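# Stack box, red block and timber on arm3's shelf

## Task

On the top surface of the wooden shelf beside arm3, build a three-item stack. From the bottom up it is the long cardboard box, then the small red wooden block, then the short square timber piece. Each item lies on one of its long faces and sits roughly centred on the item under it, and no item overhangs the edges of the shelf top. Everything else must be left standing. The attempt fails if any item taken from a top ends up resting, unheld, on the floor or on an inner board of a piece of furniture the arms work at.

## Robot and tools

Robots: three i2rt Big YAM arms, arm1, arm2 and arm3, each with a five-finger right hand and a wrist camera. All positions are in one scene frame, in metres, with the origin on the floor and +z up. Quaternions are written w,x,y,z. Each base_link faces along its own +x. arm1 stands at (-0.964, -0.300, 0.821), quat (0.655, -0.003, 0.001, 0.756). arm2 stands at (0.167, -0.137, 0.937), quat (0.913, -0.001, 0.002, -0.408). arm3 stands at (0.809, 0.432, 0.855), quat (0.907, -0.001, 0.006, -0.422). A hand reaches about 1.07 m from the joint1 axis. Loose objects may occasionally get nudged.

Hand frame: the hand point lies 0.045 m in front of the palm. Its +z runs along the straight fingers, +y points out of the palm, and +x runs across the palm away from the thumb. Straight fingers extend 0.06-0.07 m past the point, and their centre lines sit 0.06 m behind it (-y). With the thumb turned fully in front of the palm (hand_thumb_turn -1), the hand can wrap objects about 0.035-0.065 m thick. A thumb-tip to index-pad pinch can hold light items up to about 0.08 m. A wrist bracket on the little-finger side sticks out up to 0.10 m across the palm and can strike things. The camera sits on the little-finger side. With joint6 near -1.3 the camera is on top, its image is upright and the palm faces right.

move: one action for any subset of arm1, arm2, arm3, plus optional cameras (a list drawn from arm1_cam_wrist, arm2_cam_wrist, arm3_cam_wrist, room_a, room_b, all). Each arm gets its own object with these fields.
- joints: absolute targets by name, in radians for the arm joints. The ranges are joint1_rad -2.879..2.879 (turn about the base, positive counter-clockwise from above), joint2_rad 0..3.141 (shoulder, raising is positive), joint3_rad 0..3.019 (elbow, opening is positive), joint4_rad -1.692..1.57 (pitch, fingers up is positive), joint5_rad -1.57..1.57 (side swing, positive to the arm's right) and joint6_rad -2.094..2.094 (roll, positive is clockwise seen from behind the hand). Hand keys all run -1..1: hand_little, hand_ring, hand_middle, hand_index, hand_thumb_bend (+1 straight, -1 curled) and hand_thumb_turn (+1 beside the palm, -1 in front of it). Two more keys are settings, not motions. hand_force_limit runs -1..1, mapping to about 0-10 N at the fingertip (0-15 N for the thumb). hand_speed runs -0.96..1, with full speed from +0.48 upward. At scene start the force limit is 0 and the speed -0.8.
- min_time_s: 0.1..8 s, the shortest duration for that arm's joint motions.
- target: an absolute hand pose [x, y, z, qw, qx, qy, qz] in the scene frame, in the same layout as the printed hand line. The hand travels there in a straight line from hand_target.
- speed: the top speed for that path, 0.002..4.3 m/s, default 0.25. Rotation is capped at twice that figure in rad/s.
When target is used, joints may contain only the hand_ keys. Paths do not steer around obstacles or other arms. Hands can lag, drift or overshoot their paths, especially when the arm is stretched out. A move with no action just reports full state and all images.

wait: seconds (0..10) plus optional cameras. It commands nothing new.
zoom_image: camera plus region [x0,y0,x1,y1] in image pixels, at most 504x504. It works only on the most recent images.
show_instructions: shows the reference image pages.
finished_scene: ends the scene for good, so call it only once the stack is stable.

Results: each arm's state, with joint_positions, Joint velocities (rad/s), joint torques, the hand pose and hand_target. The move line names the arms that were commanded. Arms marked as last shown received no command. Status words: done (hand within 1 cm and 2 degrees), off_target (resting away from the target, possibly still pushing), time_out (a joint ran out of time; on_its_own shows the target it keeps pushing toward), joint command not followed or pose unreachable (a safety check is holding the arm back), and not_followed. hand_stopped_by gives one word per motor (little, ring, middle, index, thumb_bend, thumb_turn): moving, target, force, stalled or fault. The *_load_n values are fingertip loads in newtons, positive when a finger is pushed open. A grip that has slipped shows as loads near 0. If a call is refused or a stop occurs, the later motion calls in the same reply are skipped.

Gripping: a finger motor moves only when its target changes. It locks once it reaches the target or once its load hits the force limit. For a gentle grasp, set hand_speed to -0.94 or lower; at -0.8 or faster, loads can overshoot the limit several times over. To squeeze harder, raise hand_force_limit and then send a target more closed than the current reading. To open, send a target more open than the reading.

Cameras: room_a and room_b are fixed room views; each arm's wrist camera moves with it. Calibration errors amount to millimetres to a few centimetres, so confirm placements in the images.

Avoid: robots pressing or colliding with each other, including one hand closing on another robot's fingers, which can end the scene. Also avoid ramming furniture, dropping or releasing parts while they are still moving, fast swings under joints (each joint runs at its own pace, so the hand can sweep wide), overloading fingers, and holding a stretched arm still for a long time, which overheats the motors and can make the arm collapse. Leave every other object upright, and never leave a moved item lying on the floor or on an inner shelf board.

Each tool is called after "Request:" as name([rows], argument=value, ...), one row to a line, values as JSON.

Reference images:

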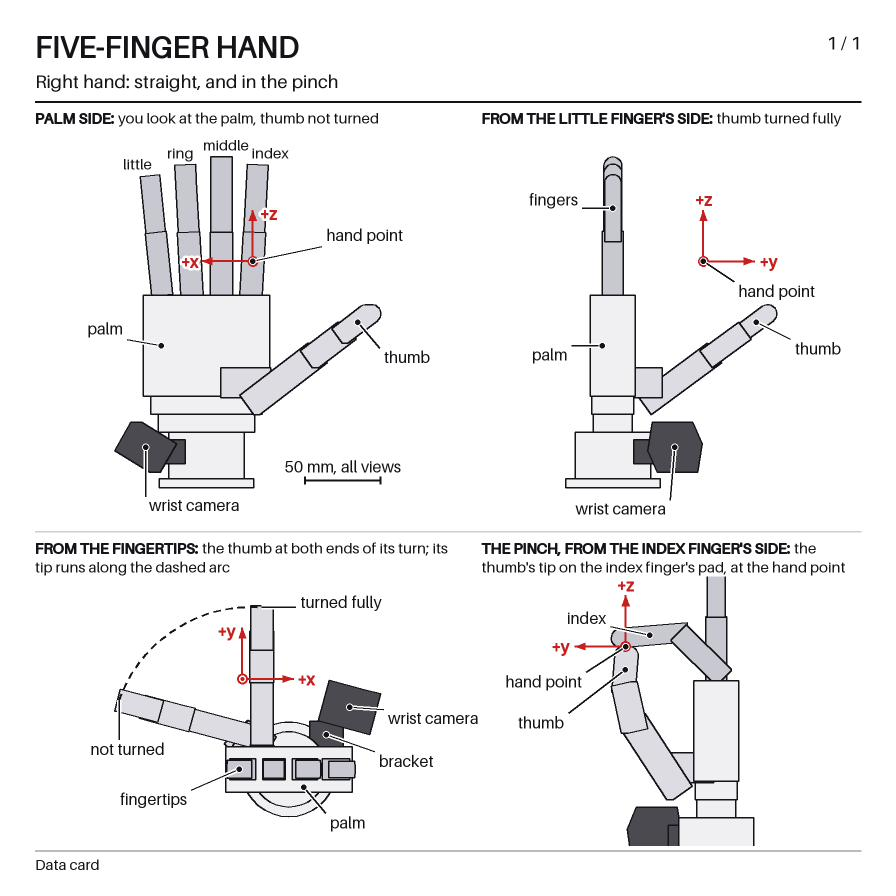

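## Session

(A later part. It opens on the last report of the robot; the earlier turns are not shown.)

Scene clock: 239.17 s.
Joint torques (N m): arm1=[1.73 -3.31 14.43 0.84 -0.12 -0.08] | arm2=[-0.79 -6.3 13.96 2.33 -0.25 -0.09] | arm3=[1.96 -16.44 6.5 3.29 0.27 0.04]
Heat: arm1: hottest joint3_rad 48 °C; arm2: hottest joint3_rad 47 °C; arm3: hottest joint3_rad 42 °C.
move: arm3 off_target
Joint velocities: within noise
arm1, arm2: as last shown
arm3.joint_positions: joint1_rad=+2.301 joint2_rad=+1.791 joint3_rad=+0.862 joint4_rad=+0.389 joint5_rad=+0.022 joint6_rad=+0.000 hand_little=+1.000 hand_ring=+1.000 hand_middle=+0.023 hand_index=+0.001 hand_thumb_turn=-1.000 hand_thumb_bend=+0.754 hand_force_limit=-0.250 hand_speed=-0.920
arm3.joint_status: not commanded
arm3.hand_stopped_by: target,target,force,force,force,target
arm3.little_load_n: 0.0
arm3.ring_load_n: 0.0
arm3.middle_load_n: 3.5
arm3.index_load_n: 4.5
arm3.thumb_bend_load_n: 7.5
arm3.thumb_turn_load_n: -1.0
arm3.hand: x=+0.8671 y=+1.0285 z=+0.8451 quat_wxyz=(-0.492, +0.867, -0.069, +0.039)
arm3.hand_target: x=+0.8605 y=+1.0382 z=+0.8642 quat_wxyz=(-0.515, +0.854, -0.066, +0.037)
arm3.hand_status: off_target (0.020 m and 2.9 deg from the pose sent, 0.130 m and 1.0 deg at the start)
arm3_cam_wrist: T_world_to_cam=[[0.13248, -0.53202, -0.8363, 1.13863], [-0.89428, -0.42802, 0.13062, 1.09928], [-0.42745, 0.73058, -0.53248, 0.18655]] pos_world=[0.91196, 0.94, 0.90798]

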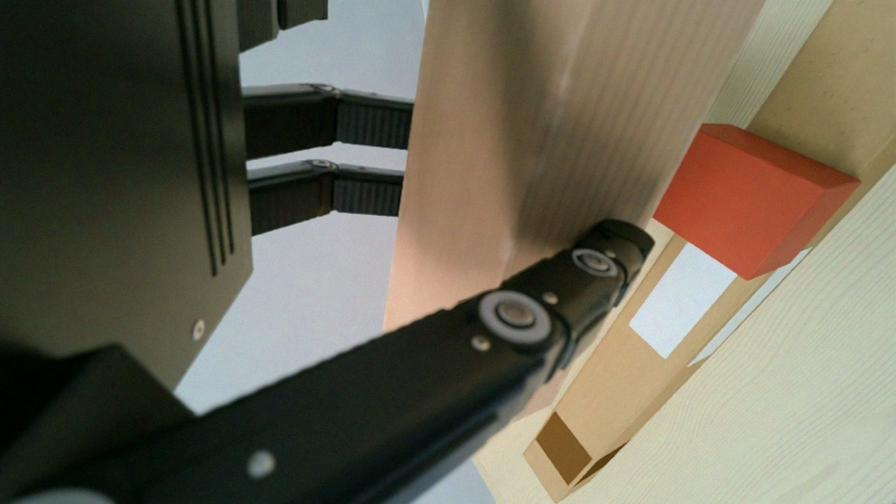

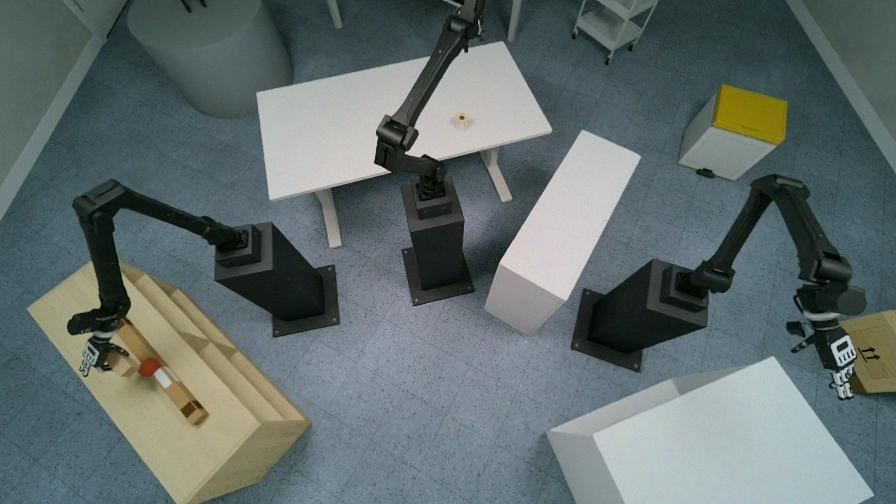

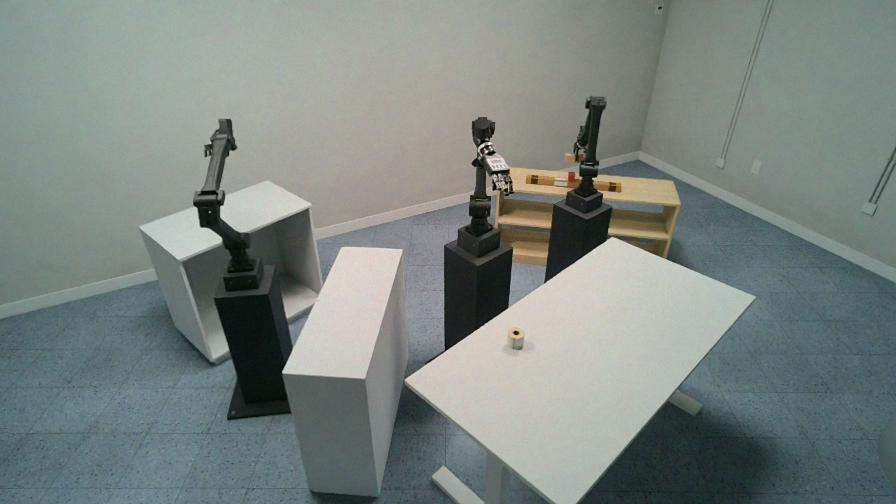

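Request:
move(arm3={"target":[0.854,1.036,0.80,0.5214,-0.8497,0.0708,-0.0346],"speed":0.05}, cameras=["arm3_cam_wrist"])

Request:
zoom_image(camera="arm3_cam_wrist", region=[400, 50, 896, 504])

Scene clock: 241.83 s.
Joint torques (N m): arm1=[1.67 -3.37 14.42 0.84 -0.12 -0.08] | arm2=[-0.26 -6.01 14.02 2.25 -0.26 -0.07] | arm3=[2.08 -14.39 5.46 3.4 0.28 0.21]
Heat: arm1: hottest joint3_rad 48 °C; arm2: hottest joint3_rad 47 °C; arm3: hottest joint3_rad 42 °C.
move: arm3 off_target
Joint velocities: within noise
arm1, arm2: as last shown
arm2.ring_load_n: -0.5
arm3.joint_positions: joint1_rad=+2.311 joint2_rad=+1.926 joint3_rad=+0.828 joint4_rad=+0.598 joint5_rad=+0.031 joint6_rad=+0.000 hand_little=+1.000 hand_ring=+1.000 hand_middle=+0.023 hand_index=+0.001 hand_thumb_turn=-1.000 hand_thumb_bend=+0.754 hand_force_limit=-0.250 hand_speed=-0.920
arm3.joint_status: not commanded
arm3.hand_stopped_by: target,target,force,force,force,target
arm3.little_load_n: 0.0
arm3.ring_load_n: 0.0
arm3.middle_load_n: 3.5
arm3.index_load_n: 4.5
arm3.thumb_bend_load_n: 7.5
arm3.thumb_turn_load_n: -1.0
arm3.hand: x=+0.8627 y=+1.0283 z=+0.7958 quat_wxyz=(-0.509, +0.857, -0.067, +0.042)
arm3.hand_target: x=+0.8543 y=+1.0351 z=+0.8001 quat_wxyz=(-0.521, +0.850, -0.071, +0.035)
arm3.hand_status: off_target (0.012 m and 1.9 deg from the pose sent, 0.048 m and 4.0 deg at the start)
arm3_cam_wrist: T_world_to_cam=[[0.14127, -0.49901, -0.855, 1.07129], [-0.89511, -0.43331, 0.105, 1.12819], [-0.42287, 0.75049, -0.50788, 0.11455]] pos_world=[0.90695, 0.93747, 0.85568]

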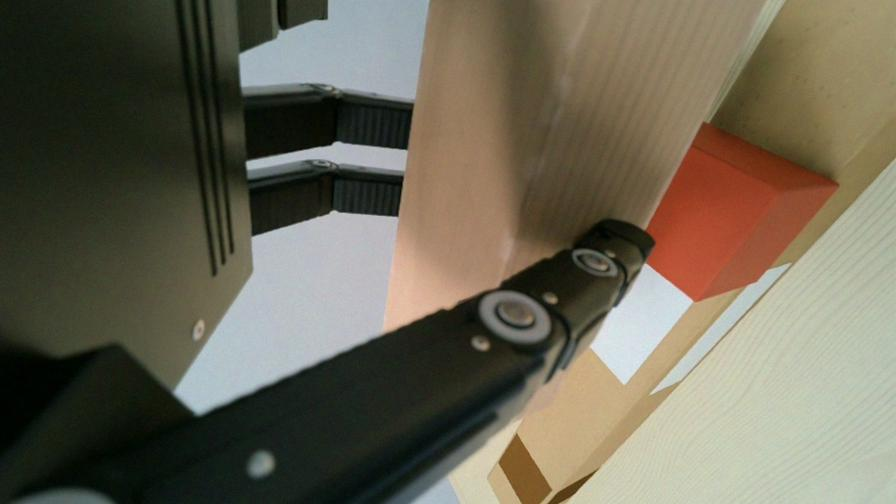

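Scaled by 1.016.

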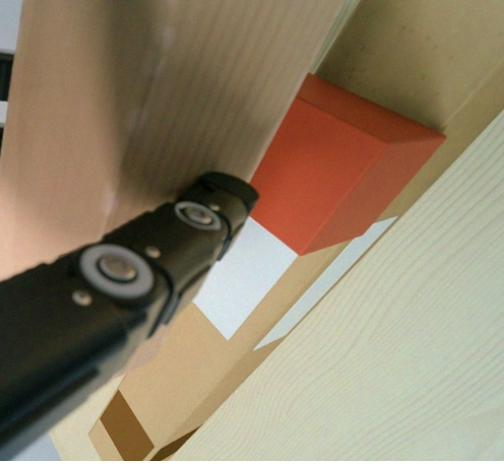

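Request:
move(arm3={"target":[0.850,1.034,0.768,0.5147,-0.8538,0.0760,-0.0259],"speed":0.05}, cameras=["arm3_cam_wrist","room_a","room_b"])

Request:
zoom_image(camera="room_a", region=[60, 300, 230, 440])

Request:
zoom_image(camera="room_b", region=[520, 140, 640, 210])

Scene clock: 243.97 s.
Joint torques (N m): arm1=[1.73 -3.31 14.43 0.84 -0.12 -0.08] | arm2=[-0.73 -6.01 14.08 2.11 -0.25 -0.07] | arm3=[2.02 -14.68 5.5 3.32 -0.01 0.23]
Heat: arm1: hottest joint3_rad 48 °C; arm2: hottest joint3_rad 47 °C; arm3: hottest joint3_rad 42 °C.
move: arm3 off_target
Joint velocities: within noise
arm1.joint_positions: joint1_rad=-0.015 joint2_rad=+0.803 joint3_rad=+1.146 joint4_rad=-0.786 joint5_rad=-0.675 joint6_rad=-0.468 hand_little=+1.000 hand_ring=+1.000 hand_middle=+0.500 hand_index=+0.500 hand_thumb_turn=-1.000 hand_thumb_bend=+1.000 hand_force_limit=-0.300 hand_speed=-0.850
arm1.joint_status: not commanded
arm1.hand_stopped_by: target,target,target,target,target,target
arm1.little_load_n: 0.0
arm1.ring_load_n: 0.0
arm1.middle_load_n: 0.0
arm1.index_load_n: 0.0
arm1.thumb_bend_load_n: 0.0
arm1.thumb_turn_load_n: 0.0
arm1.hand: x=-1.1294 y=+0.0260 z=+1.2389 quat_wxyz=(-0.542, +0.713, +0.404, -0.190)
arm1.hand_target: x=-1.1333 y=+0.0219 z=+1.2663 quat_wxyz=(-0.557, +0.697, +0.412, -0.185)
arm1.hand_status: not commanded
arm2.joint_positions: joint1_rad=-0.791 joint2_rad=+0.903 joint3_rad=+1.250 joint4_rad=-0.789 joint5_rad=-0.454 joint6_rad=-0.247 hand_little=+1.000 hand_ring=+1.000 hand_middle=+0.500 hand_index=+0.500 hand_thumb_turn=-1.000 hand_thumb_bend=+1.000 hand_force_limit=-0.300 hand_speed=-0.850
arm2.joint_status: not commanded
arm2.hand_stopped_by: target,target,target,target,target,target
arm2.little_load_n: 0.0
arm2.ring_load_n: 0.0
arm2.middle_load_n: 0.0
arm2.index_load_n: 0.0
arm2.thumb_bend_load_n: 0.0
arm2.thumb_turn_load_n: 0.0
arm2.hand: x=+0.2425 y=-0.5324 z=+1.3739 quat_wxyz=(-0.107, +0.197, -0.809, +0.544)
arm2.hand_target: x=+0.2392 y=-0.5307 z=+1.4004 quat_wxyz=(-0.098, +0.199, -0.797, +0.561)
arm2.hand_status: not commanded
arm3.joint_positions: joint1_rad=+2.312 joint2_rad=+2.007 joint3_rad=+0.828 joint4_rad=+0.654 joint5_rad=+0.031 joint6_rad=+0.016 hand_little=+1.000 hand_ring=+1.000 hand_middle=+0.023 hand_index=+0.001 hand_thumb_turn=-1.000 hand_thumb_bend=+0.754 hand_force_limit=-0.250 hand_speed=-0.920
arm3.joint_status: not commanded
arm3.hand_stopped_by: target,target,force,force,force,target
arm3.little_load_n: 0.0
arm3.ring_load_n: 0.0
arm3.middle_load_n: 3.5
arm3.index_load_n: 4.5
arm3.thumb_bend_load_n: 7.5
arm3.thumb_turn_load_n: -1.0
arm3.hand: x=+0.8596 y=+1.0225 z=+0.7612 quat_wxyz=(-0.499, +0.863, -0.074, +0.037)
arm3.hand_target: x=+0.8503 y=+1.0331 z=+0.7677 quat_wxyz=(-0.514, +0.854, -0.077, +0.026)
arm3.hand_status: off_target (0.016 m and 2.5 deg from the pose sent, 0.031 m and 2.2 deg at the start)
arm3_cam_wrist: T_world_to_cam=[[0.12286, -0.51864, -0.84612, 1.06844], [-0.89583, -0.42485, 0.13034, 1.09922], [-0.42707, 0.74196, -0.51681, 0.11922]] pos_world=[0.90436, 0.93268, 0.82237]

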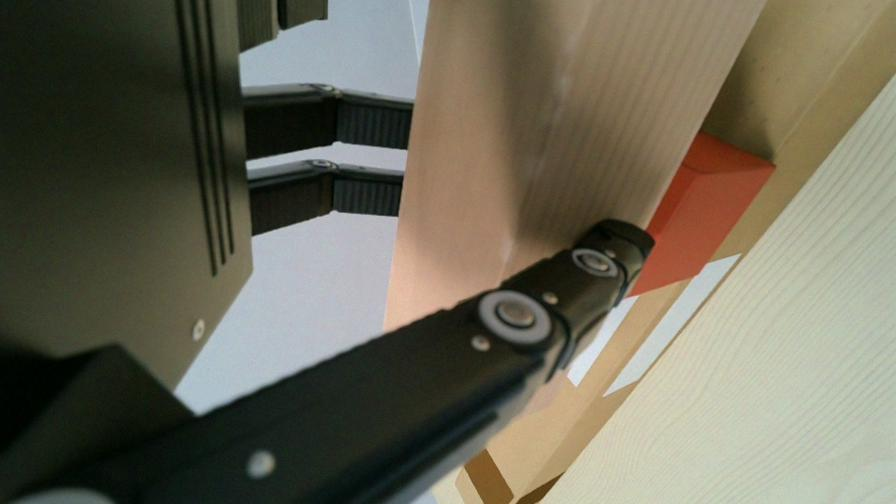

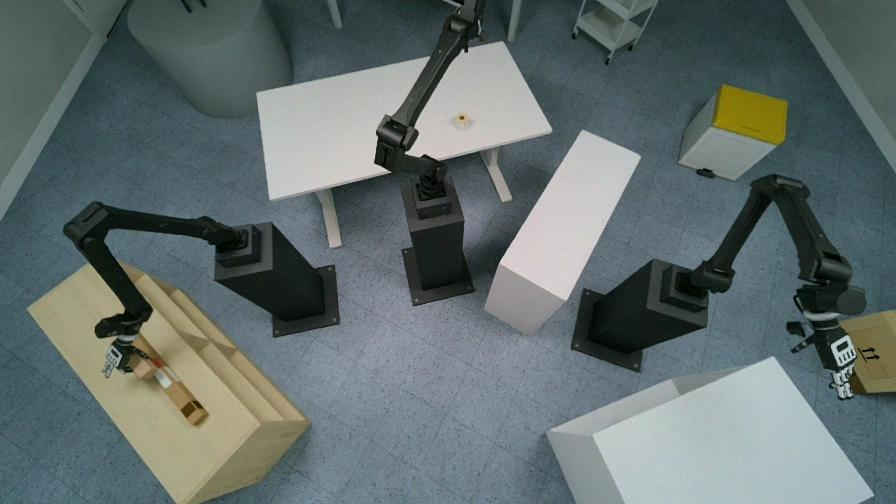

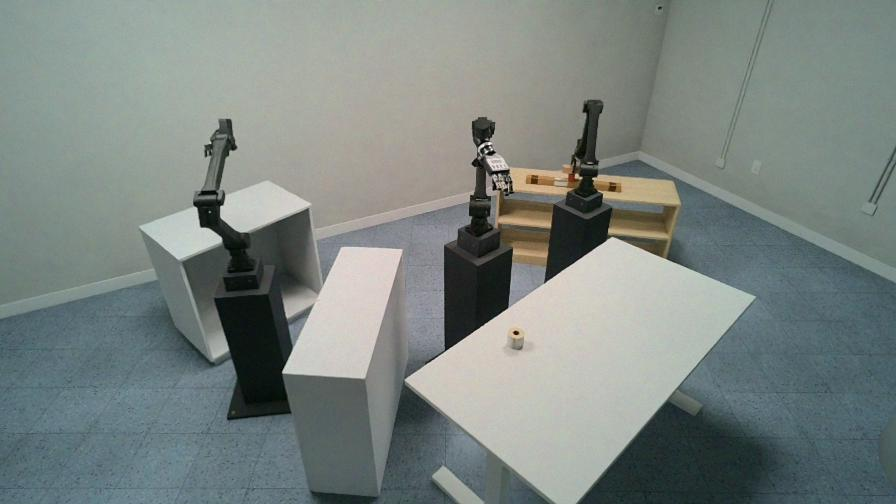

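Scaled by 2.965.

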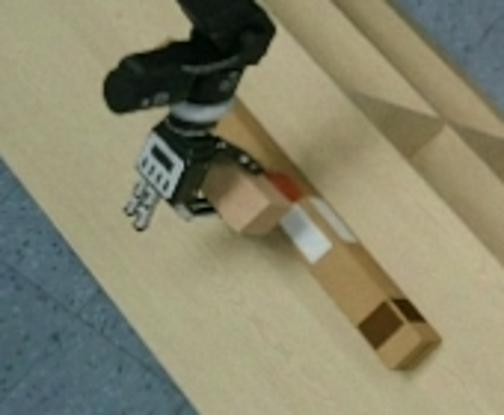

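Scaled by 4.200.

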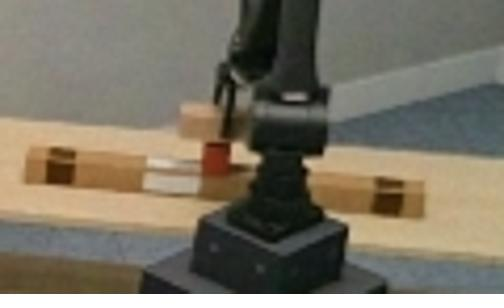

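Request:
move(arm3={"target":[0.850,1.036,0.760,0.5147,-0.8538,0.0760,-0.0259],"speed":0.04})

Request:
move(arm3={"target":[0.850,1.036,0.755,0.5147,-0.8538,0.0760,-0.0259],"speed":0.04}, cameras=["arm3_cam_wrist","room_a","room_b"])

Request:
zoom_image(camera="room_b", region=[520, 140, 640, 210])

Scene clock: 246.13 s.
Joint torques (N m): arm1=[1.73 -3.31 14.43 0.84 -0.11 -0.08] | arm2=[-0.97 -6.53 14.11 2.17 -0.22 -0.1] | arm3=[2.02 -14.62 6.01 3.33 -0.01 0.22]
Heat: arm1: hottest joint3_rad 48 °C; arm2: hottest joint3_rad 47 °C; arm3: hottest joint3_rad 42 °C.
move: arm3 off_target
Joint velocities: within noise
arm1, arm2: as last shown
arm3.joint_positions: joint1_rad=+2.312 joint2_rad=+2.030 joint3_rad=+0.828 joint4_rad=+0.673 joint5_rad=+0.031 joint6_rad=+0.016 hand_little=+1.000 hand_ring=+1.000 hand_middle=+0.023 hand_index=+0.001 hand_thumb_turn=-1.000 hand_thumb_bend=+0.754 hand_force_limit=-0.250 hand_speed=-0.920
arm3.joint_status: not commanded
arm3.hand_stopped_by: target,target,force,force,force,target
arm3.little_load_n: 0.0
arm3.ring_load_n: 0.0
arm3.middle_load_n: 3.5
arm3.index_load_n: 4.5
arm3.thumb_bend_load_n: 7.5
arm3.thumb_turn_load_n: -1.0
arm3.hand: x=+0.8593 y=+1.0207 z=+0.7518 quat_wxyz=(-0.497, +0.864, -0.074, +0.037)
arm3.hand_target: x=+0.8505 y=+1.0358 z=+0.7609 quat_wxyz=(-0.515, +0.853, -0.076, +0.027)
arm3.hand_status: off_target (0.020 m and 2.7 deg from the pose sent, 0.017 m and 2.5 deg at the start)
pictures: none

Scene clock: 247.10 s.
Joint torques (N m): arm1=[1.73 -3.37 14.43 0.83 -0.12 -0.08] | arm2=[-0.44 -5.42 14.08 2.32 -0.24 -0.09] | arm3=[2.08 -14.27 6.06 3.19 -0.01 0.21]
Heat: arm1: hottest joint3_rad 48 °C; arm2: hottest joint3_rad 47 °C; arm3: hottest joint3_rad 42 °C.
move: arm3 off_target
Joint velocities: within noise
arm1, arm2: as last shown
arm2.middle_load_n: -0.5
arm3.joint_positions: joint1_rad=+2.312 joint2_rad=+2.041 joint3_rad=+0.828 joint4_rad=+0.685 joint5_rad=+0.031 joint6_rad=+0.016 hand_little=+1.000 hand_ring=+1.000 hand_middle=+0.023 hand_index=+0.001 hand_thumb_turn=-1.000 hand_thumb_bend=+0.754 hand_force_limit=-0.250 hand_speed=-0.920
arm3.joint_status: not commanded
arm3.hand_stopped_by: target,target,force,force,force,target
arm3.little_load_n: 0.0
arm3.ring_load_n: 0.0
arm3.middle_load_n: 3.5
arm3.index_load_n: 4.5
arm3.thumb_bend_load_n: 7.5
arm3.thumb_turn_load_n: -1.0
arm3.hand: x=+0.8592 y=+1.0205 z=+0.7482 quat_wxyz=(-0.497, +0.864, -0.074, +0.037)
arm3.hand_target: x=+0.8504 y=+1.0354 z=+0.7552 quat_wxyz=(-0.514, +0.854, -0.076, +0.027)
arm3.hand_status: off_target (0.019 m and 2.6 deg from the pose sent, 0.018 m and 2.7 deg at the start)
arm3_cam_wrist: T_world_to_cam=[[0.12256, -0.52117, -0.84461, 1.05813], [-0.89574, -0.42453, 0.13198, 1.09806], [-0.42734, 0.74038, -0.51886, 0.11715]] pos_world=[0.90397, 0.93089, 0.80957]

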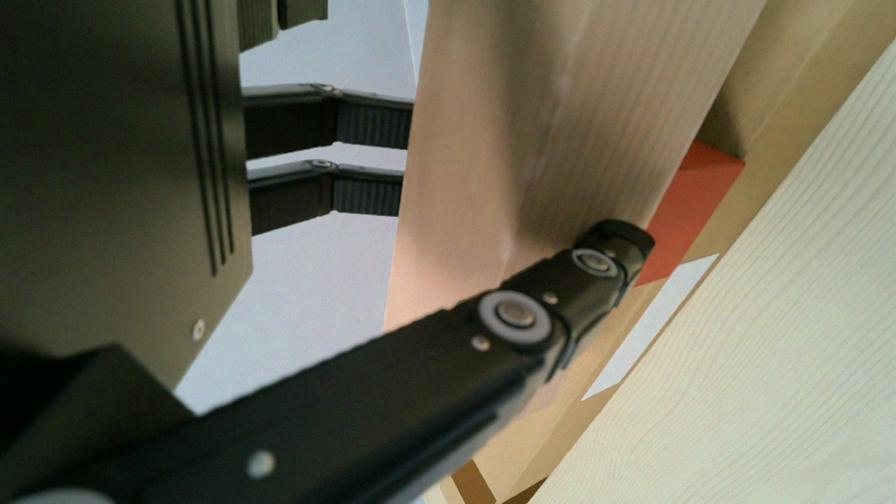

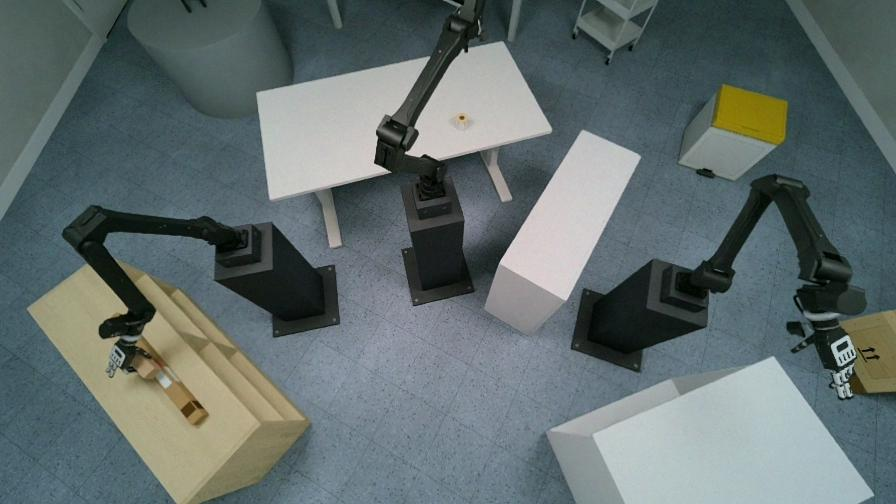

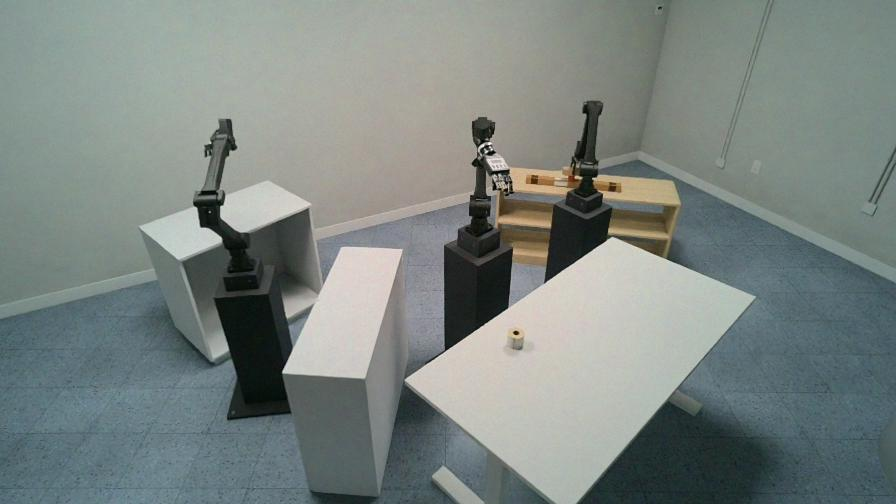

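Scaled by 4.200.

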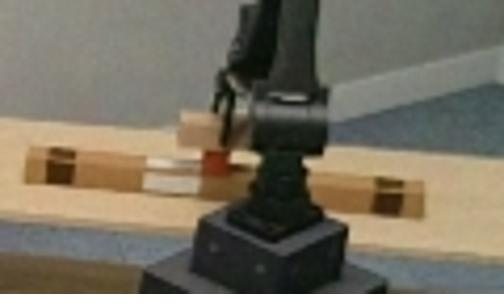

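Request:
move(arm3={"target":[0.850,1.043,0.764,0.5147,-0.8538,0.0760,-0.0259],"speed":0.04})

Request:
move(arm3={"target":[0.850,1.043,0.754,0.5147,-0.8538,0.0760,-0.0259],"speed":0.04})

Scene clock: 248.43 s.
Joint torques (N m): arm1=[1.73 -3.31 14.43 0.84 -0.12 -0.08] | arm2=[-0.79 -6.18 14.02 2.26 -0.25 -0.08] | arm3=[1.96 -15.97 6.75 1.83 0.01 0.23]
Heat: arm1: hottest joint3_rad 48 °C; arm2: hottest joint3_rad 47 °C; arm3: hottest joint3_rad 42 °C.
move: arm3 off_target
Joint velocities: within noise
arm1, arm2: as last shown
arm2.middle_load_n: 0.0
arm3.joint_positions: joint1_rad=+2.315 joint2_rad=+2.041 joint3_rad=+0.839 joint4_rad=+0.685 joint5_rad=+0.031 joint6_rad=+0.018 hand_little=+1.000 hand_ring=+1.000 hand_middle=+0.023 hand_index=+0.001 hand_thumb_turn=-1.000 hand_thumb_bend=+0.754 hand_force_limit=-0.250 hand_speed=-0.920
arm3.joint_status: not commanded
arm3.hand_stopped_by: target,target,force,force,force,target
arm3.little_load_n: 0.0
arm3.ring_load_n: 0.0
arm3.middle_load_n: 3.5
arm3.index_load_n: 4.5
arm3.thumb_bend_load_n: 7.5
arm3.thumb_turn_load_n: -1.0
arm3.hand: x=+0.8581 y=+1.0265 z=+0.7519 quat_wxyz=(-0.502, +0.861, -0.073, +0.036)
arm3.hand_target: x=+0.8497 y=+1.0430 z=+0.7644 quat_wxyz=(-0.515, +0.853, -0.076, +0.026)
arm3.hand_status: off_target (0.022 m and 2.0 deg from the pose sent, 0.029 m and 2.6 deg at the start)
pictures: none

Scene clock: 249.40 s.
Joint torques (N m): arm1=[1.73 -3.31 14.43 0.84 -0.12 -0.08] | arm2=[-0.56 -6.07 14.04 2.17 -0.27 -0.11] | arm3=[1.96 -14.27 6.58 2.82 -0.01 0.21]
Heat: arm1: hottest joint3_rad 48 °C; arm2: hottest joint3_rad 47 °C; arm3: hottest joint3_rad 42 °C.
move: arm3 off_target
Joint velocities: within noise
arm1, arm2: as last shown
arm2.middle_load_n: -0.5
arm3.joint_positions: joint1_rad=+2.315 joint2_rad=+2.050 joint3_rad=+0.843 joint4_rad=+0.685 joint5_rad=+0.031 joint6_rad=+0.018 hand_little=+1.000 hand_ring=+1.000 hand_middle=+0.023 hand_index=+0.001 hand_thumb_turn=-1.000 hand_thumb_bend=+0.754 hand_force_limit=-0.250 hand_speed=-0.920
arm3.joint_status: not commanded
arm3.hand_stopped_by: target,target,force,force,force,target
arm3.little_load_n: 0.0
arm3.ring_load_n: 0.0
arm3.middle_load_n: 3.5
arm3.index_load_n: 4.5
arm3.thumb_bend_load_n: 7.5
arm3.thumb_turn_load_n: -1.0
arm3.hand: x=+0.8581 y=+1.0268 z=+0.7482 quat_wxyz=(-0.500, +0.862, -0.073, +0.036)
arm3.hand_target: x=+0.8500 y=+1.0421 z=+0.7537 quat_wxyz=(-0.514, +0.854, -0.076, +0.026)
arm3.hand_status: off_target (0.019 m and 2.3 deg from the pose sent, 0.019 m and 2.0 deg at the start)
pictures: none

Request:
move(arm3={"target":[0.850,1.043,0.749,0.5147,-0.8538,0.0760,-0.0259],"speed":0.04}, cameras=["arm3_cam_wrist","room_a","room_b"])

Request:
zoom_image(camera="arm3_cam_wrist", region=[550, 80, 850, 380])

Request:
zoom_image(camera="room_b", region=[555, 155, 595, 195])

Scene clock: 250.60 s.
Joint torques (N m): arm1=[1.67 -3.31 14.43 0.84 -0.11 -0.08] | arm2=[-0.91 -6.01 14 2.24 -0.26 -0.09] | arm3=[1.9 -13.74 6.34 2.97 -0.02 0.2]
Heat: arm1: hottest joint3_rad 48 °C; arm2: hottest joint3_rad 47 °C; arm3: hottest joint3_rad 42 °C.
move: arm3 off_target
Joint velocities: within noise
arm1, arm2: as last shown
arm2.middle_load_n: 0.0
arm3.joint_positions: joint1_rad=+2.315 joint2_rad=+2.056 joint3_rad=+0.849 joint4_rad=+0.693 joint5_rad=+0.031 joint6_rad=+0.020 hand_little=+1.000 hand_ring=+1.000 hand_middle=+0.023 hand_index=+0.001 hand_thumb_turn=-1.000 hand_thumb_bend=+0.754 hand_force_limit=-0.250 hand_speed=-0.920
arm3.joint_status: not commanded
arm3.hand_stopped_by: target,target,force,force,force,target
arm3.little_load_n: 0.0
arm3.ring_load_n: 0.0
arm3.middle_load_n: 3.5
arm3.index_load_n: 4.5
arm3.thumb_bend_load_n: 7.5
arm3.thumb_turn_load_n: -1.0
arm3.hand: x=+0.8584 y=+1.0301 z=+0.7484 quat_wxyz=(-0.503, +0.860, -0.074, +0.035)
arm3.hand_target: x=+0.8500 y=+1.0426 z=+0.7493 quat_wxyz=(-0.514, +0.854, -0.076, +0.026)
arm3.hand_status: off_target (0.015 m and 1.9 deg from the pose sent, 0.018 m and 2.3 deg at the start)
arm3_cam_wrist: T_world_to_cam=[[0.12254, -0.50899, -0.85201, 1.0564], [-0.89506, -0.42757, 0.1267, 1.10791], [-0.42878, 0.74707, -0.50797, 0.09602]] pos_world=[0.90337, 0.93968, 0.80846]

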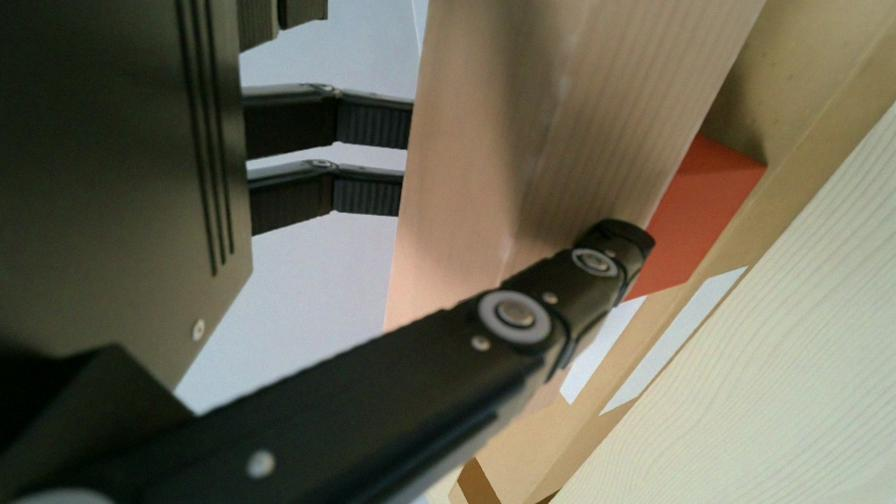

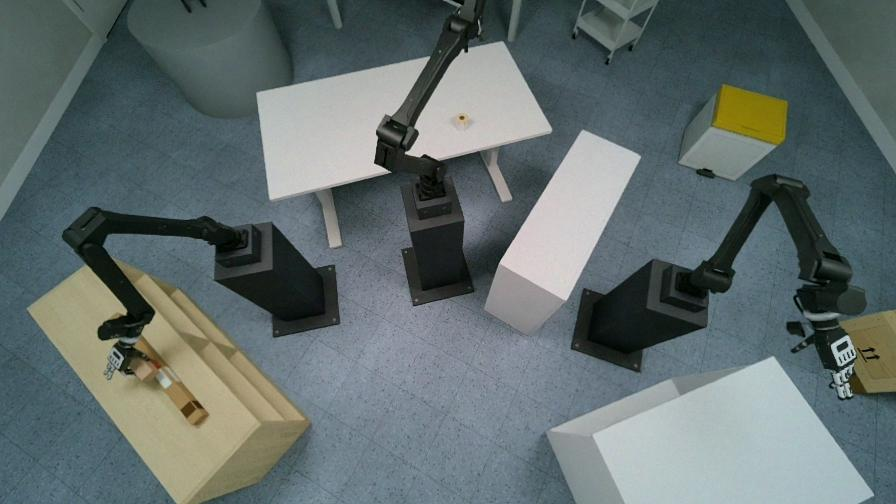

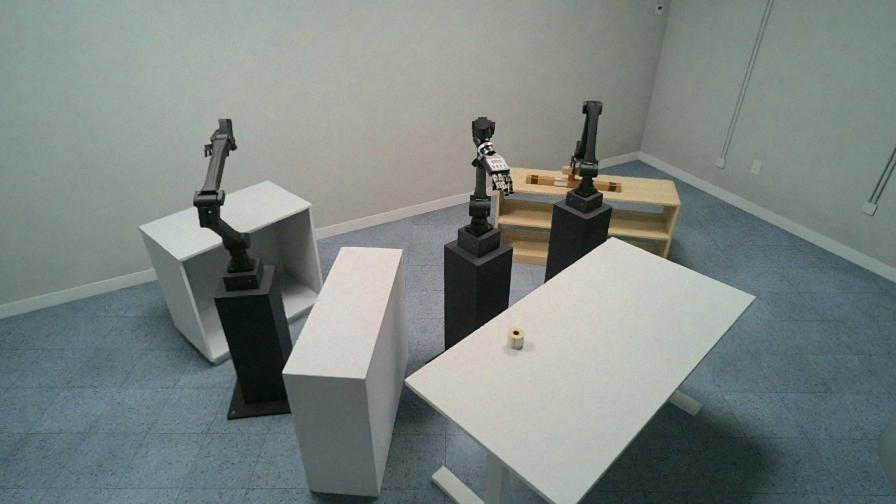

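Scaled by 1.680.

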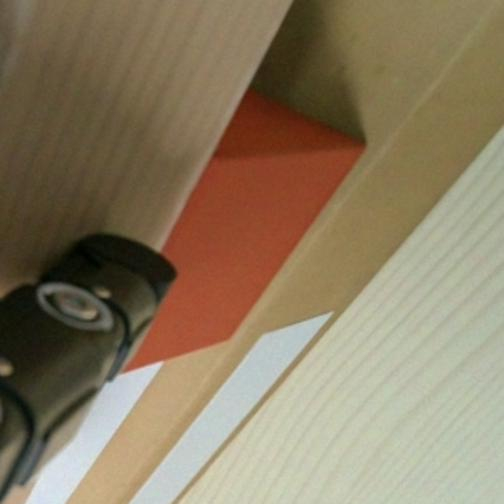

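Scaled by 12.600.

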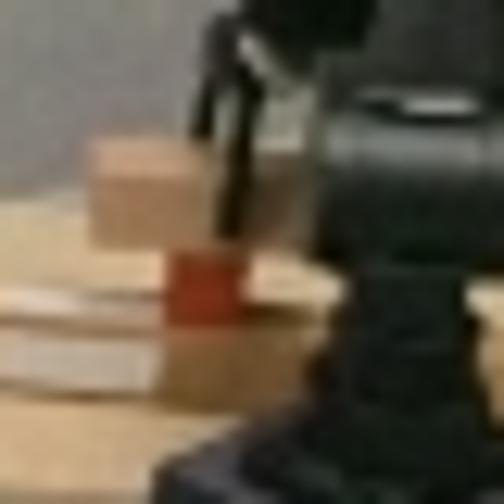

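Request:
move(arm3={"target":[0.850,1.0445,0.752,0.5147,-0.8538,0.0760,-0.0259],"speed":0.03}, cameras=["arm3_cam_wrist"])

Scene clock: 253.33 s.
Joint torques (N m): arm1=[1.73 -3.31 14.42 0.84 -0.12 -0.08] | arm2=[-0.21 -6.12 13.97 2.14 -0.24 -0.09] | arm3=[1.9 -14.39 6.53 2.59 0 0.2]
Heat: arm1: hottest joint3_rad 48 °C; arm2: hottest joint3_rad 48 °C; arm3: hottest joint3_rad 42 °C.
move: arm3 off_target
Joint velocities: within noise
arm1, arm2: as last shown
arm3.joint_positions: joint1_rad=+2.315 joint2_rad=+2.056 joint3_rad=+0.849 joint4_rad=+0.693 joint5_rad=+0.031 joint6_rad=+0.020 hand_little=+1.000 hand_ring=+1.000 hand_middle=+0.023 hand_index=+0.001 hand_thumb_turn=-1.000 hand_thumb_bend=+0.754 hand_force_limit=-0.250 hand_speed=-0.920
arm3.joint_status: not commanded
arm3.hand_stopped_by: target,target,force,force,force,target
arm3.little_load_n: 0.0
arm3.ring_load_n: 0.0
arm3.middle_load_n: 3.5
arm3.index_load_n: 4.5
arm3.thumb_bend_load_n: 7.0
arm3.thumb_turn_load_n: -1.0
arm3.hand: x=+0.8584 y=+1.0301 z=+0.7484 quat_wxyz=(-0.503, +0.860, -0.074, +0.035)
arm3.hand_target: x=+0.8500 y=+1.0440 z=+0.7522 quat_wxyz=(-0.514, +0.854, -0.076, +0.026)
arm3.hand_status: off_target (0.017 m and 1.9 deg from the pose sent, 0.017 m and 1.9 deg at the start)
arm3_cam_wrist: T_world_to_cam=[[0.12254, -0.50899, -0.85201, 1.0564], [-0.89506, -0.42757, 0.1267, 1.10791], [-0.42878, 0.74707, -0.50797, 0.09602]] pos_world=[0.90337, 0.93968, 0.80846]

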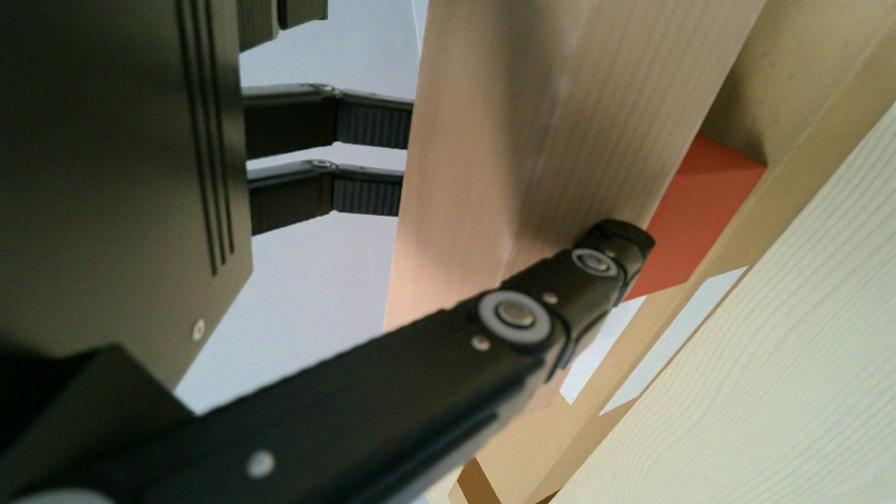

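Request:
move(arm3={"target":[0.850,1.047,0.776,0.5147,-0.8538,0.0760,-0.0259],"speed":0.06}, cameras=["arm3_cam_wrist","room_a","room_b"])

Request:
zoom_image(camera="arm3_cam_wrist", region=[550, 80, 850, 380])

Request:
zoom_image(camera="room_b", region=[555, 155, 595, 195])

Request:
zoom_image(camera="room_a", region=[100, 320, 220, 430])

Scene clock: 257.30 s.
Joint torques (N m): arm1=[1.67 -3.31 14.43 0.84 -0.12 -0.08] | arm2=[-0.91 -6.18 14.05 2.26 -0.24 -0.11] | arm3=[2.08 -17.32 6.68 1.68 0.03 0.21]
Heat: arm1: hottest joint3_rad 48 °C; arm2: hottest joint3_rad 48 °C; arm3: hottest joint3_rad 42 °C.
move: arm3 off_target
Joint velocities: within noise
arm1, arm2: as last shown
arm2.thumb_turn_load_n: 0.5
arm3.joint_positions: joint1_rad=+2.315 joint2_rad=+2.027 joint3_rad=+0.849 joint4_rad=+0.651 joint5_rad=+0.031 joint6_rad=+0.020 hand_little=+1.000 hand_ring=+1.000 hand_middle=+0.023 hand_index=+0.001 hand_thumb_turn=-1.000 hand_thumb_bend=+0.754 hand_force_limit=-0.250 hand_speed=-0.920
arm3.joint_status: not commanded
arm3.hand_stopped_by: target,target,force,force,force,target
arm3.little_load_n: 0.0
arm3.ring_load_n: 0.0
arm3.middle_load_n: 3.5
arm3.index_load_n: 4.0
arm3.thumb_bend_load_n: 7.5
arm3.thumb_turn_load_n: -1.0
arm3.hand: x=+0.8584 y=+1.0292 z=+0.7568 quat_wxyz=(-0.498, +0.863, -0.074, +0.035)
arm3.hand_target: x=+0.8501 y=+1.0467 z=+0.7762 quat_wxyz=(-0.515, +0.854, -0.076, +0.026)
arm3.hand_status: off_target (0.028 m and 2.4 deg from the pose sent, 0.033 m and 1.9 deg at the start)
arm3_cam_wrist: T_world_to_cam=[[0.12138, -0.51932, -0.84592, 1.07008], [-0.89479, -0.42616, 0.13323, 1.09981], [-0.42968, 0.74074, -0.5164, 0.11464]] pos_world=[0.90347, 0.93949, 0.81787]

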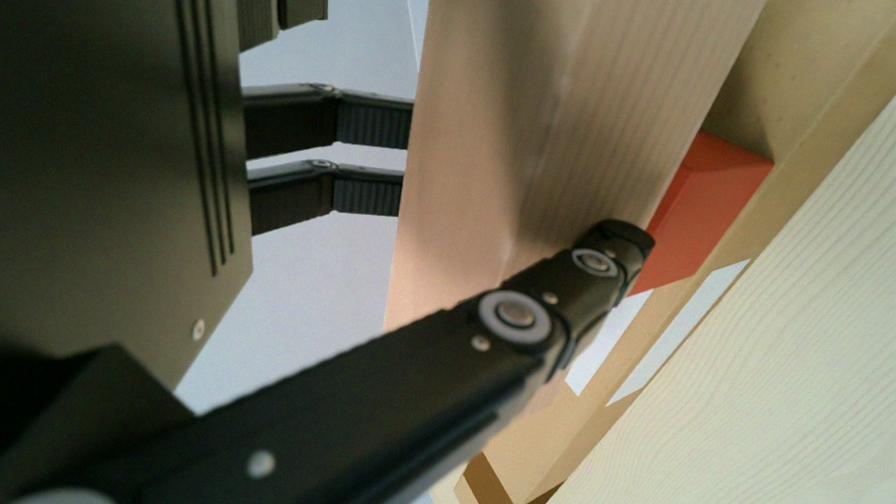

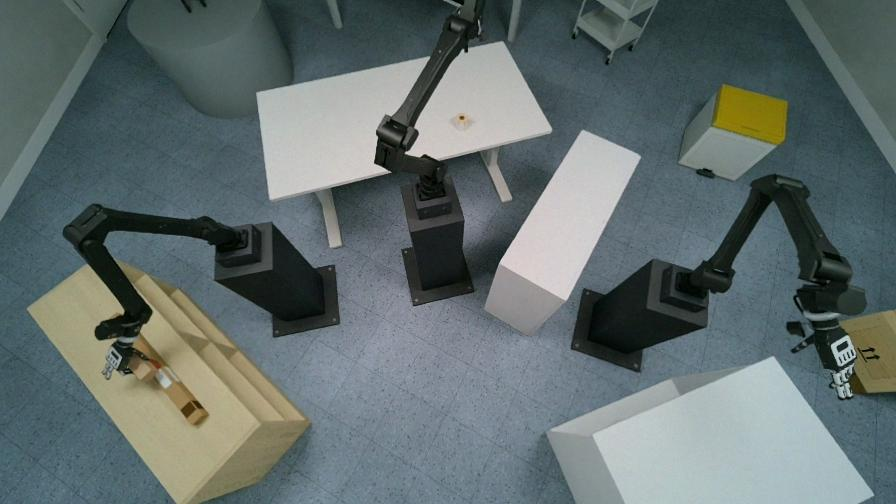

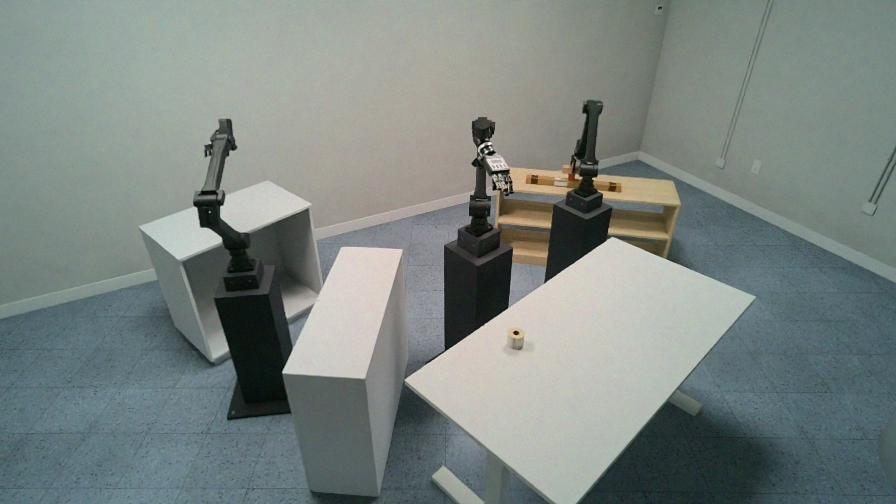

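Scaled by 1.680.

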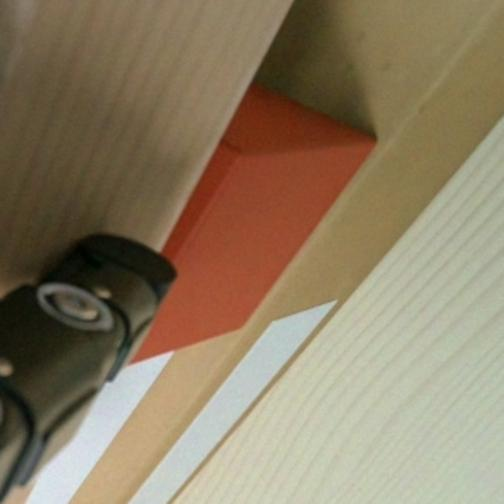

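Scaled by 12.600.

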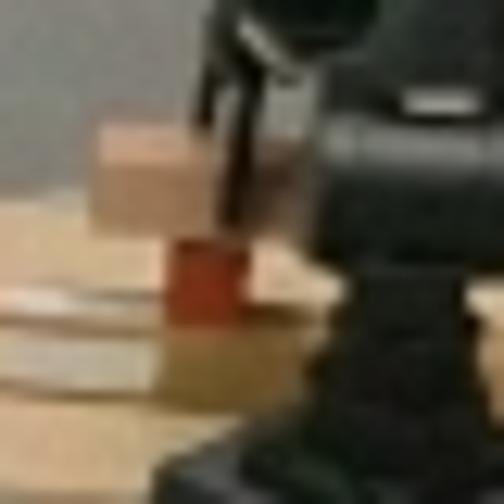

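Scaled by 4.200.

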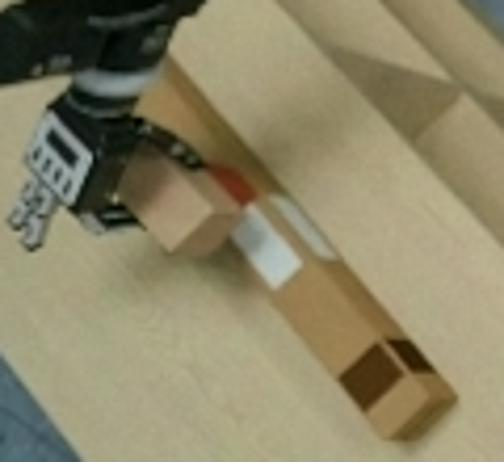

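Request:
move(arm3={"target":[0.850,1.054,0.775,0.5147,-0.8538,0.0760,-0.0259],"speed":0.06})

Scene clock: 259.47 s.
Joint torques (N m): arm1=[1.79 -3.37 14.43 0.83 -0.11 -0.08] | arm2=[-0.97 -5.95 14.02 2.32 -0.26 -0.1] | arm3=[2.08 -16.38 7.17 1.72 0.1 0.21]
Heat: arm1: hottest joint3_rad 48 °C; arm2: hottest joint3_rad 48 °C; arm3: hottest joint3_rad 42 °C.
move: arm3 off_target
Joint velocities: within noise
arm1.joint_positions: joint1_rad=-0.015 joint2_rad=+0.803 joint3_rad=+1.146 joint4_rad=-0.786 joint5_rad=-0.675 joint6_rad=-0.468 hand_little=+1.000 hand_ring=+1.000 hand_middle=+0.500 hand_index=+0.500 hand_thumb_turn=-1.000 hand_thumb_bend=+1.000 hand_force_limit=-0.300 hand_speed=-0.850
arm1.joint_status: not commanded
arm1.hand_stopped_by: target,target,target,target,target,target
arm1.little_load_n: 0.0
arm1.ring_load_n: 0.0
arm1.middle_load_n: 0.0
arm1.index_load_n: 0.0
arm1.thumb_bend_load_n: 0.0
arm1.thumb_turn_load_n: 0.0
arm1.hand: x=-1.1294 y=+0.0260 z=+1.2389 quat_wxyz=(-0.542, +0.713, +0.404, -0.190)
arm1.hand_target: x=-1.1333 y=+0.0219 z=+1.2663 quat_wxyz=(-0.557, +0.697, +0.412, -0.185)
arm1.hand_status: not commanded
arm2.joint_positions: joint1_rad=-0.791 joint2_rad=+0.903 joint3_rad=+1.250 joint4_rad=-0.789 joint5_rad=-0.454 joint6_rad=-0.247 hand_little=+1.000 hand_ring=+1.000 hand_middle=+0.500 hand_index=+0.500 hand_thumb_turn=-1.000 hand_thumb_bend=+1.000 hand_force_limit=-0.300 hand_speed=-0.850
arm2.joint_status: not commanded
arm2.hand_stopped_by: target,target,target,target,target,target
arm2.little_load_n: 0.0
arm2.ring_load_n: -0.5
arm2.middle_load_n: -0.5
arm2.index_load_n: 0.0
arm2.thumb_bend_load_n: 0.0
arm2.thumb_turn_load_n: 0.0
arm2.hand: x=+0.2425 y=-0.5324 z=+1.3739 quat_wxyz=(-0.107, +0.197, -0.809, +0.544)
arm2.hand_target: x=+0.2392 y=-0.5307 z=+1.4004 quat_wxyz=(-0.098, +0.199, -0.797, +0.561)
arm2.hand_status: not commanded
arm3.joint_positions: joint1_rad=+2.317 joint2_rad=+2.027 joint3_rad=+0.866 joint4_rad=+0.642 joint5_rad=+0.031 joint6_rad=+0.020 hand_little=+1.000 hand_ring=+1.000 hand_middle=+0.023 hand_index=+0.001 hand_thumb_turn=-1.000 hand_thumb_bend=+0.754 hand_force_limit=-0.250 hand_speed=-0.920
arm3.joint_status: not commanded
arm3.hand_stopped_by: target,target,force,force,force,target
arm3.little_load_n: 0.0
arm3.ring_load_n: 0.0
arm3.middle_load_n: 3.5
arm3.index_load_n: 4.5
arm3.thumb_bend_load_n: 7.5
arm3.thumb_turn_load_n: -1.0
arm3.hand: x=+0.8584 y=+1.0366 z=+0.7609 quat_wxyz=(-0.501, +0.861, -0.073, +0.035)
arm3.hand_target: x=+0.8503 y=+1.0538 z=+0.7754 quat_wxyz=(-0.515, +0.853, -0.076, +0.026)
arm3.hand_status: off_target (0.024 m and 2.1 deg from the pose sent, 0.032 m and 2.4 deg at the start)
pictures: none

Request:
move(arm3={"target":[0.850,1.053,0.759,0.5147,-0.8538,0.0760,-0.0259],"speed":0.05}, cameras=["arm3_cam_wrist"])

Request:
zoom_image(camera="arm3_cam_wrist", region=[550, 80, 850, 380])

Scene clock: 260.67 s.
Joint torques (N m): arm1=[1.73 -3.31 14.43 0.84 -0.12 -0.08] | arm2=[-0.67 -6.3 14.11 2.28 -0.24 -0.07] | arm3=[2.02 -14.97 6.91 3.22 0.07 0.2]
Heat: arm1: hottest joint3_rad 48 °C; arm2: hottest joint3_rad 48 °C; arm3: hottest joint3_rad 42 °C.
move: arm3 off_target
Joint velocities: within noise
arm1, arm2: as last shown
arm1.middle_load_n: -0.5
arm2.ring_load_n: 0.0
arm2.middle_load_n: 0.0
arm2.thumb_turn_load_n: 0.5
arm3.joint_positions: joint1_rad=+2.317 joint2_rad=+2.050 joint3_rad=+0.868 joint4_rad=+0.645 joint5_rad=+0.031 joint6_rad=+0.020 hand_little=+1.000 hand_ring=+1.000 hand_middle=+0.023 hand_index=+0.001 hand_thumb_turn=-1.000 hand_thumb_bend=+0.754 hand_force_limit=-0.250 hand_speed=-0.920
arm3.joint_status: not commanded
arm3.hand_stopped_by: target,target,force,force,force,target
arm3.little_load_n: 0.0
arm3.ring_load_n: 0.0
arm3.middle_load_n: 3.5
arm3.index_load_n: 4.0
arm3.thumb_bend_load_n: 7.5
arm3.thumb_turn_load_n: -1.0
arm3.hand: x=+0.8578 y=+1.0327 z=+0.7486 quat_wxyz=(-0.493, +0.866, -0.073, +0.035)
arm3.hand_target: x=+0.8503 y=+1.0518 z=+0.7590 quat_wxyz=(-0.514, +0.854, -0.076, +0.026)
arm3.hand_status: off_target (0.024 m and 3.0 deg from the pose sent, 0.019 m and 2.1 deg at the start)
arm3_cam_wrist: T_world_to_cam=[[0.12107, -0.52807, -0.84053, 1.07035], [-0.89391, -0.42615, 0.13897, 1.09691], [-0.43158, 0.73453, -0.52364, 0.12099]] pos_world=[0.90317, 0.9438, 0.81057]

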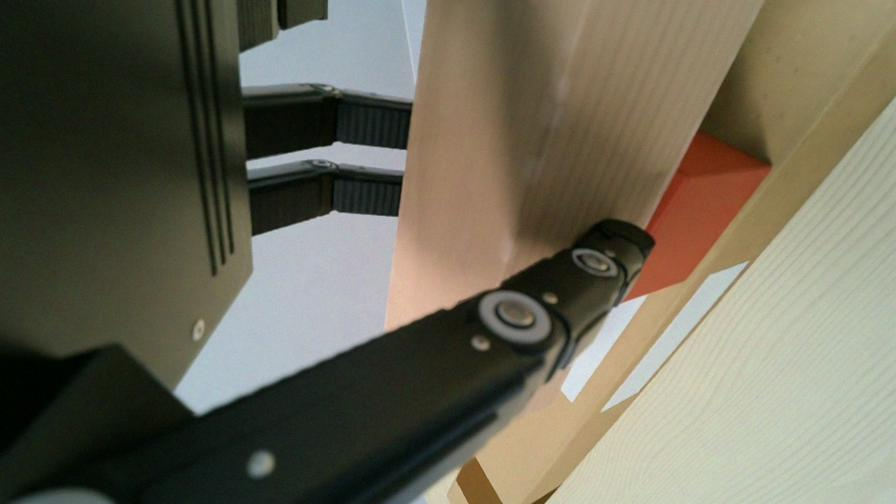

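Scaled by 1.680.

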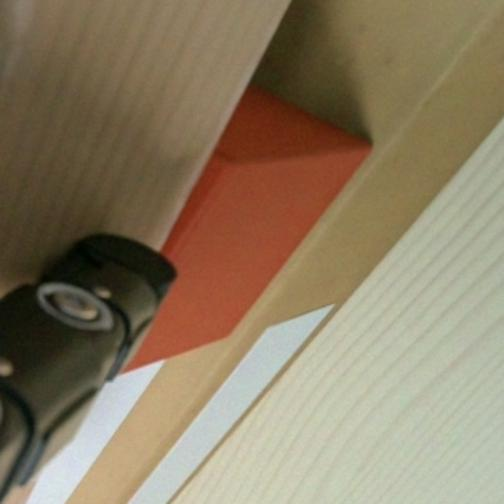

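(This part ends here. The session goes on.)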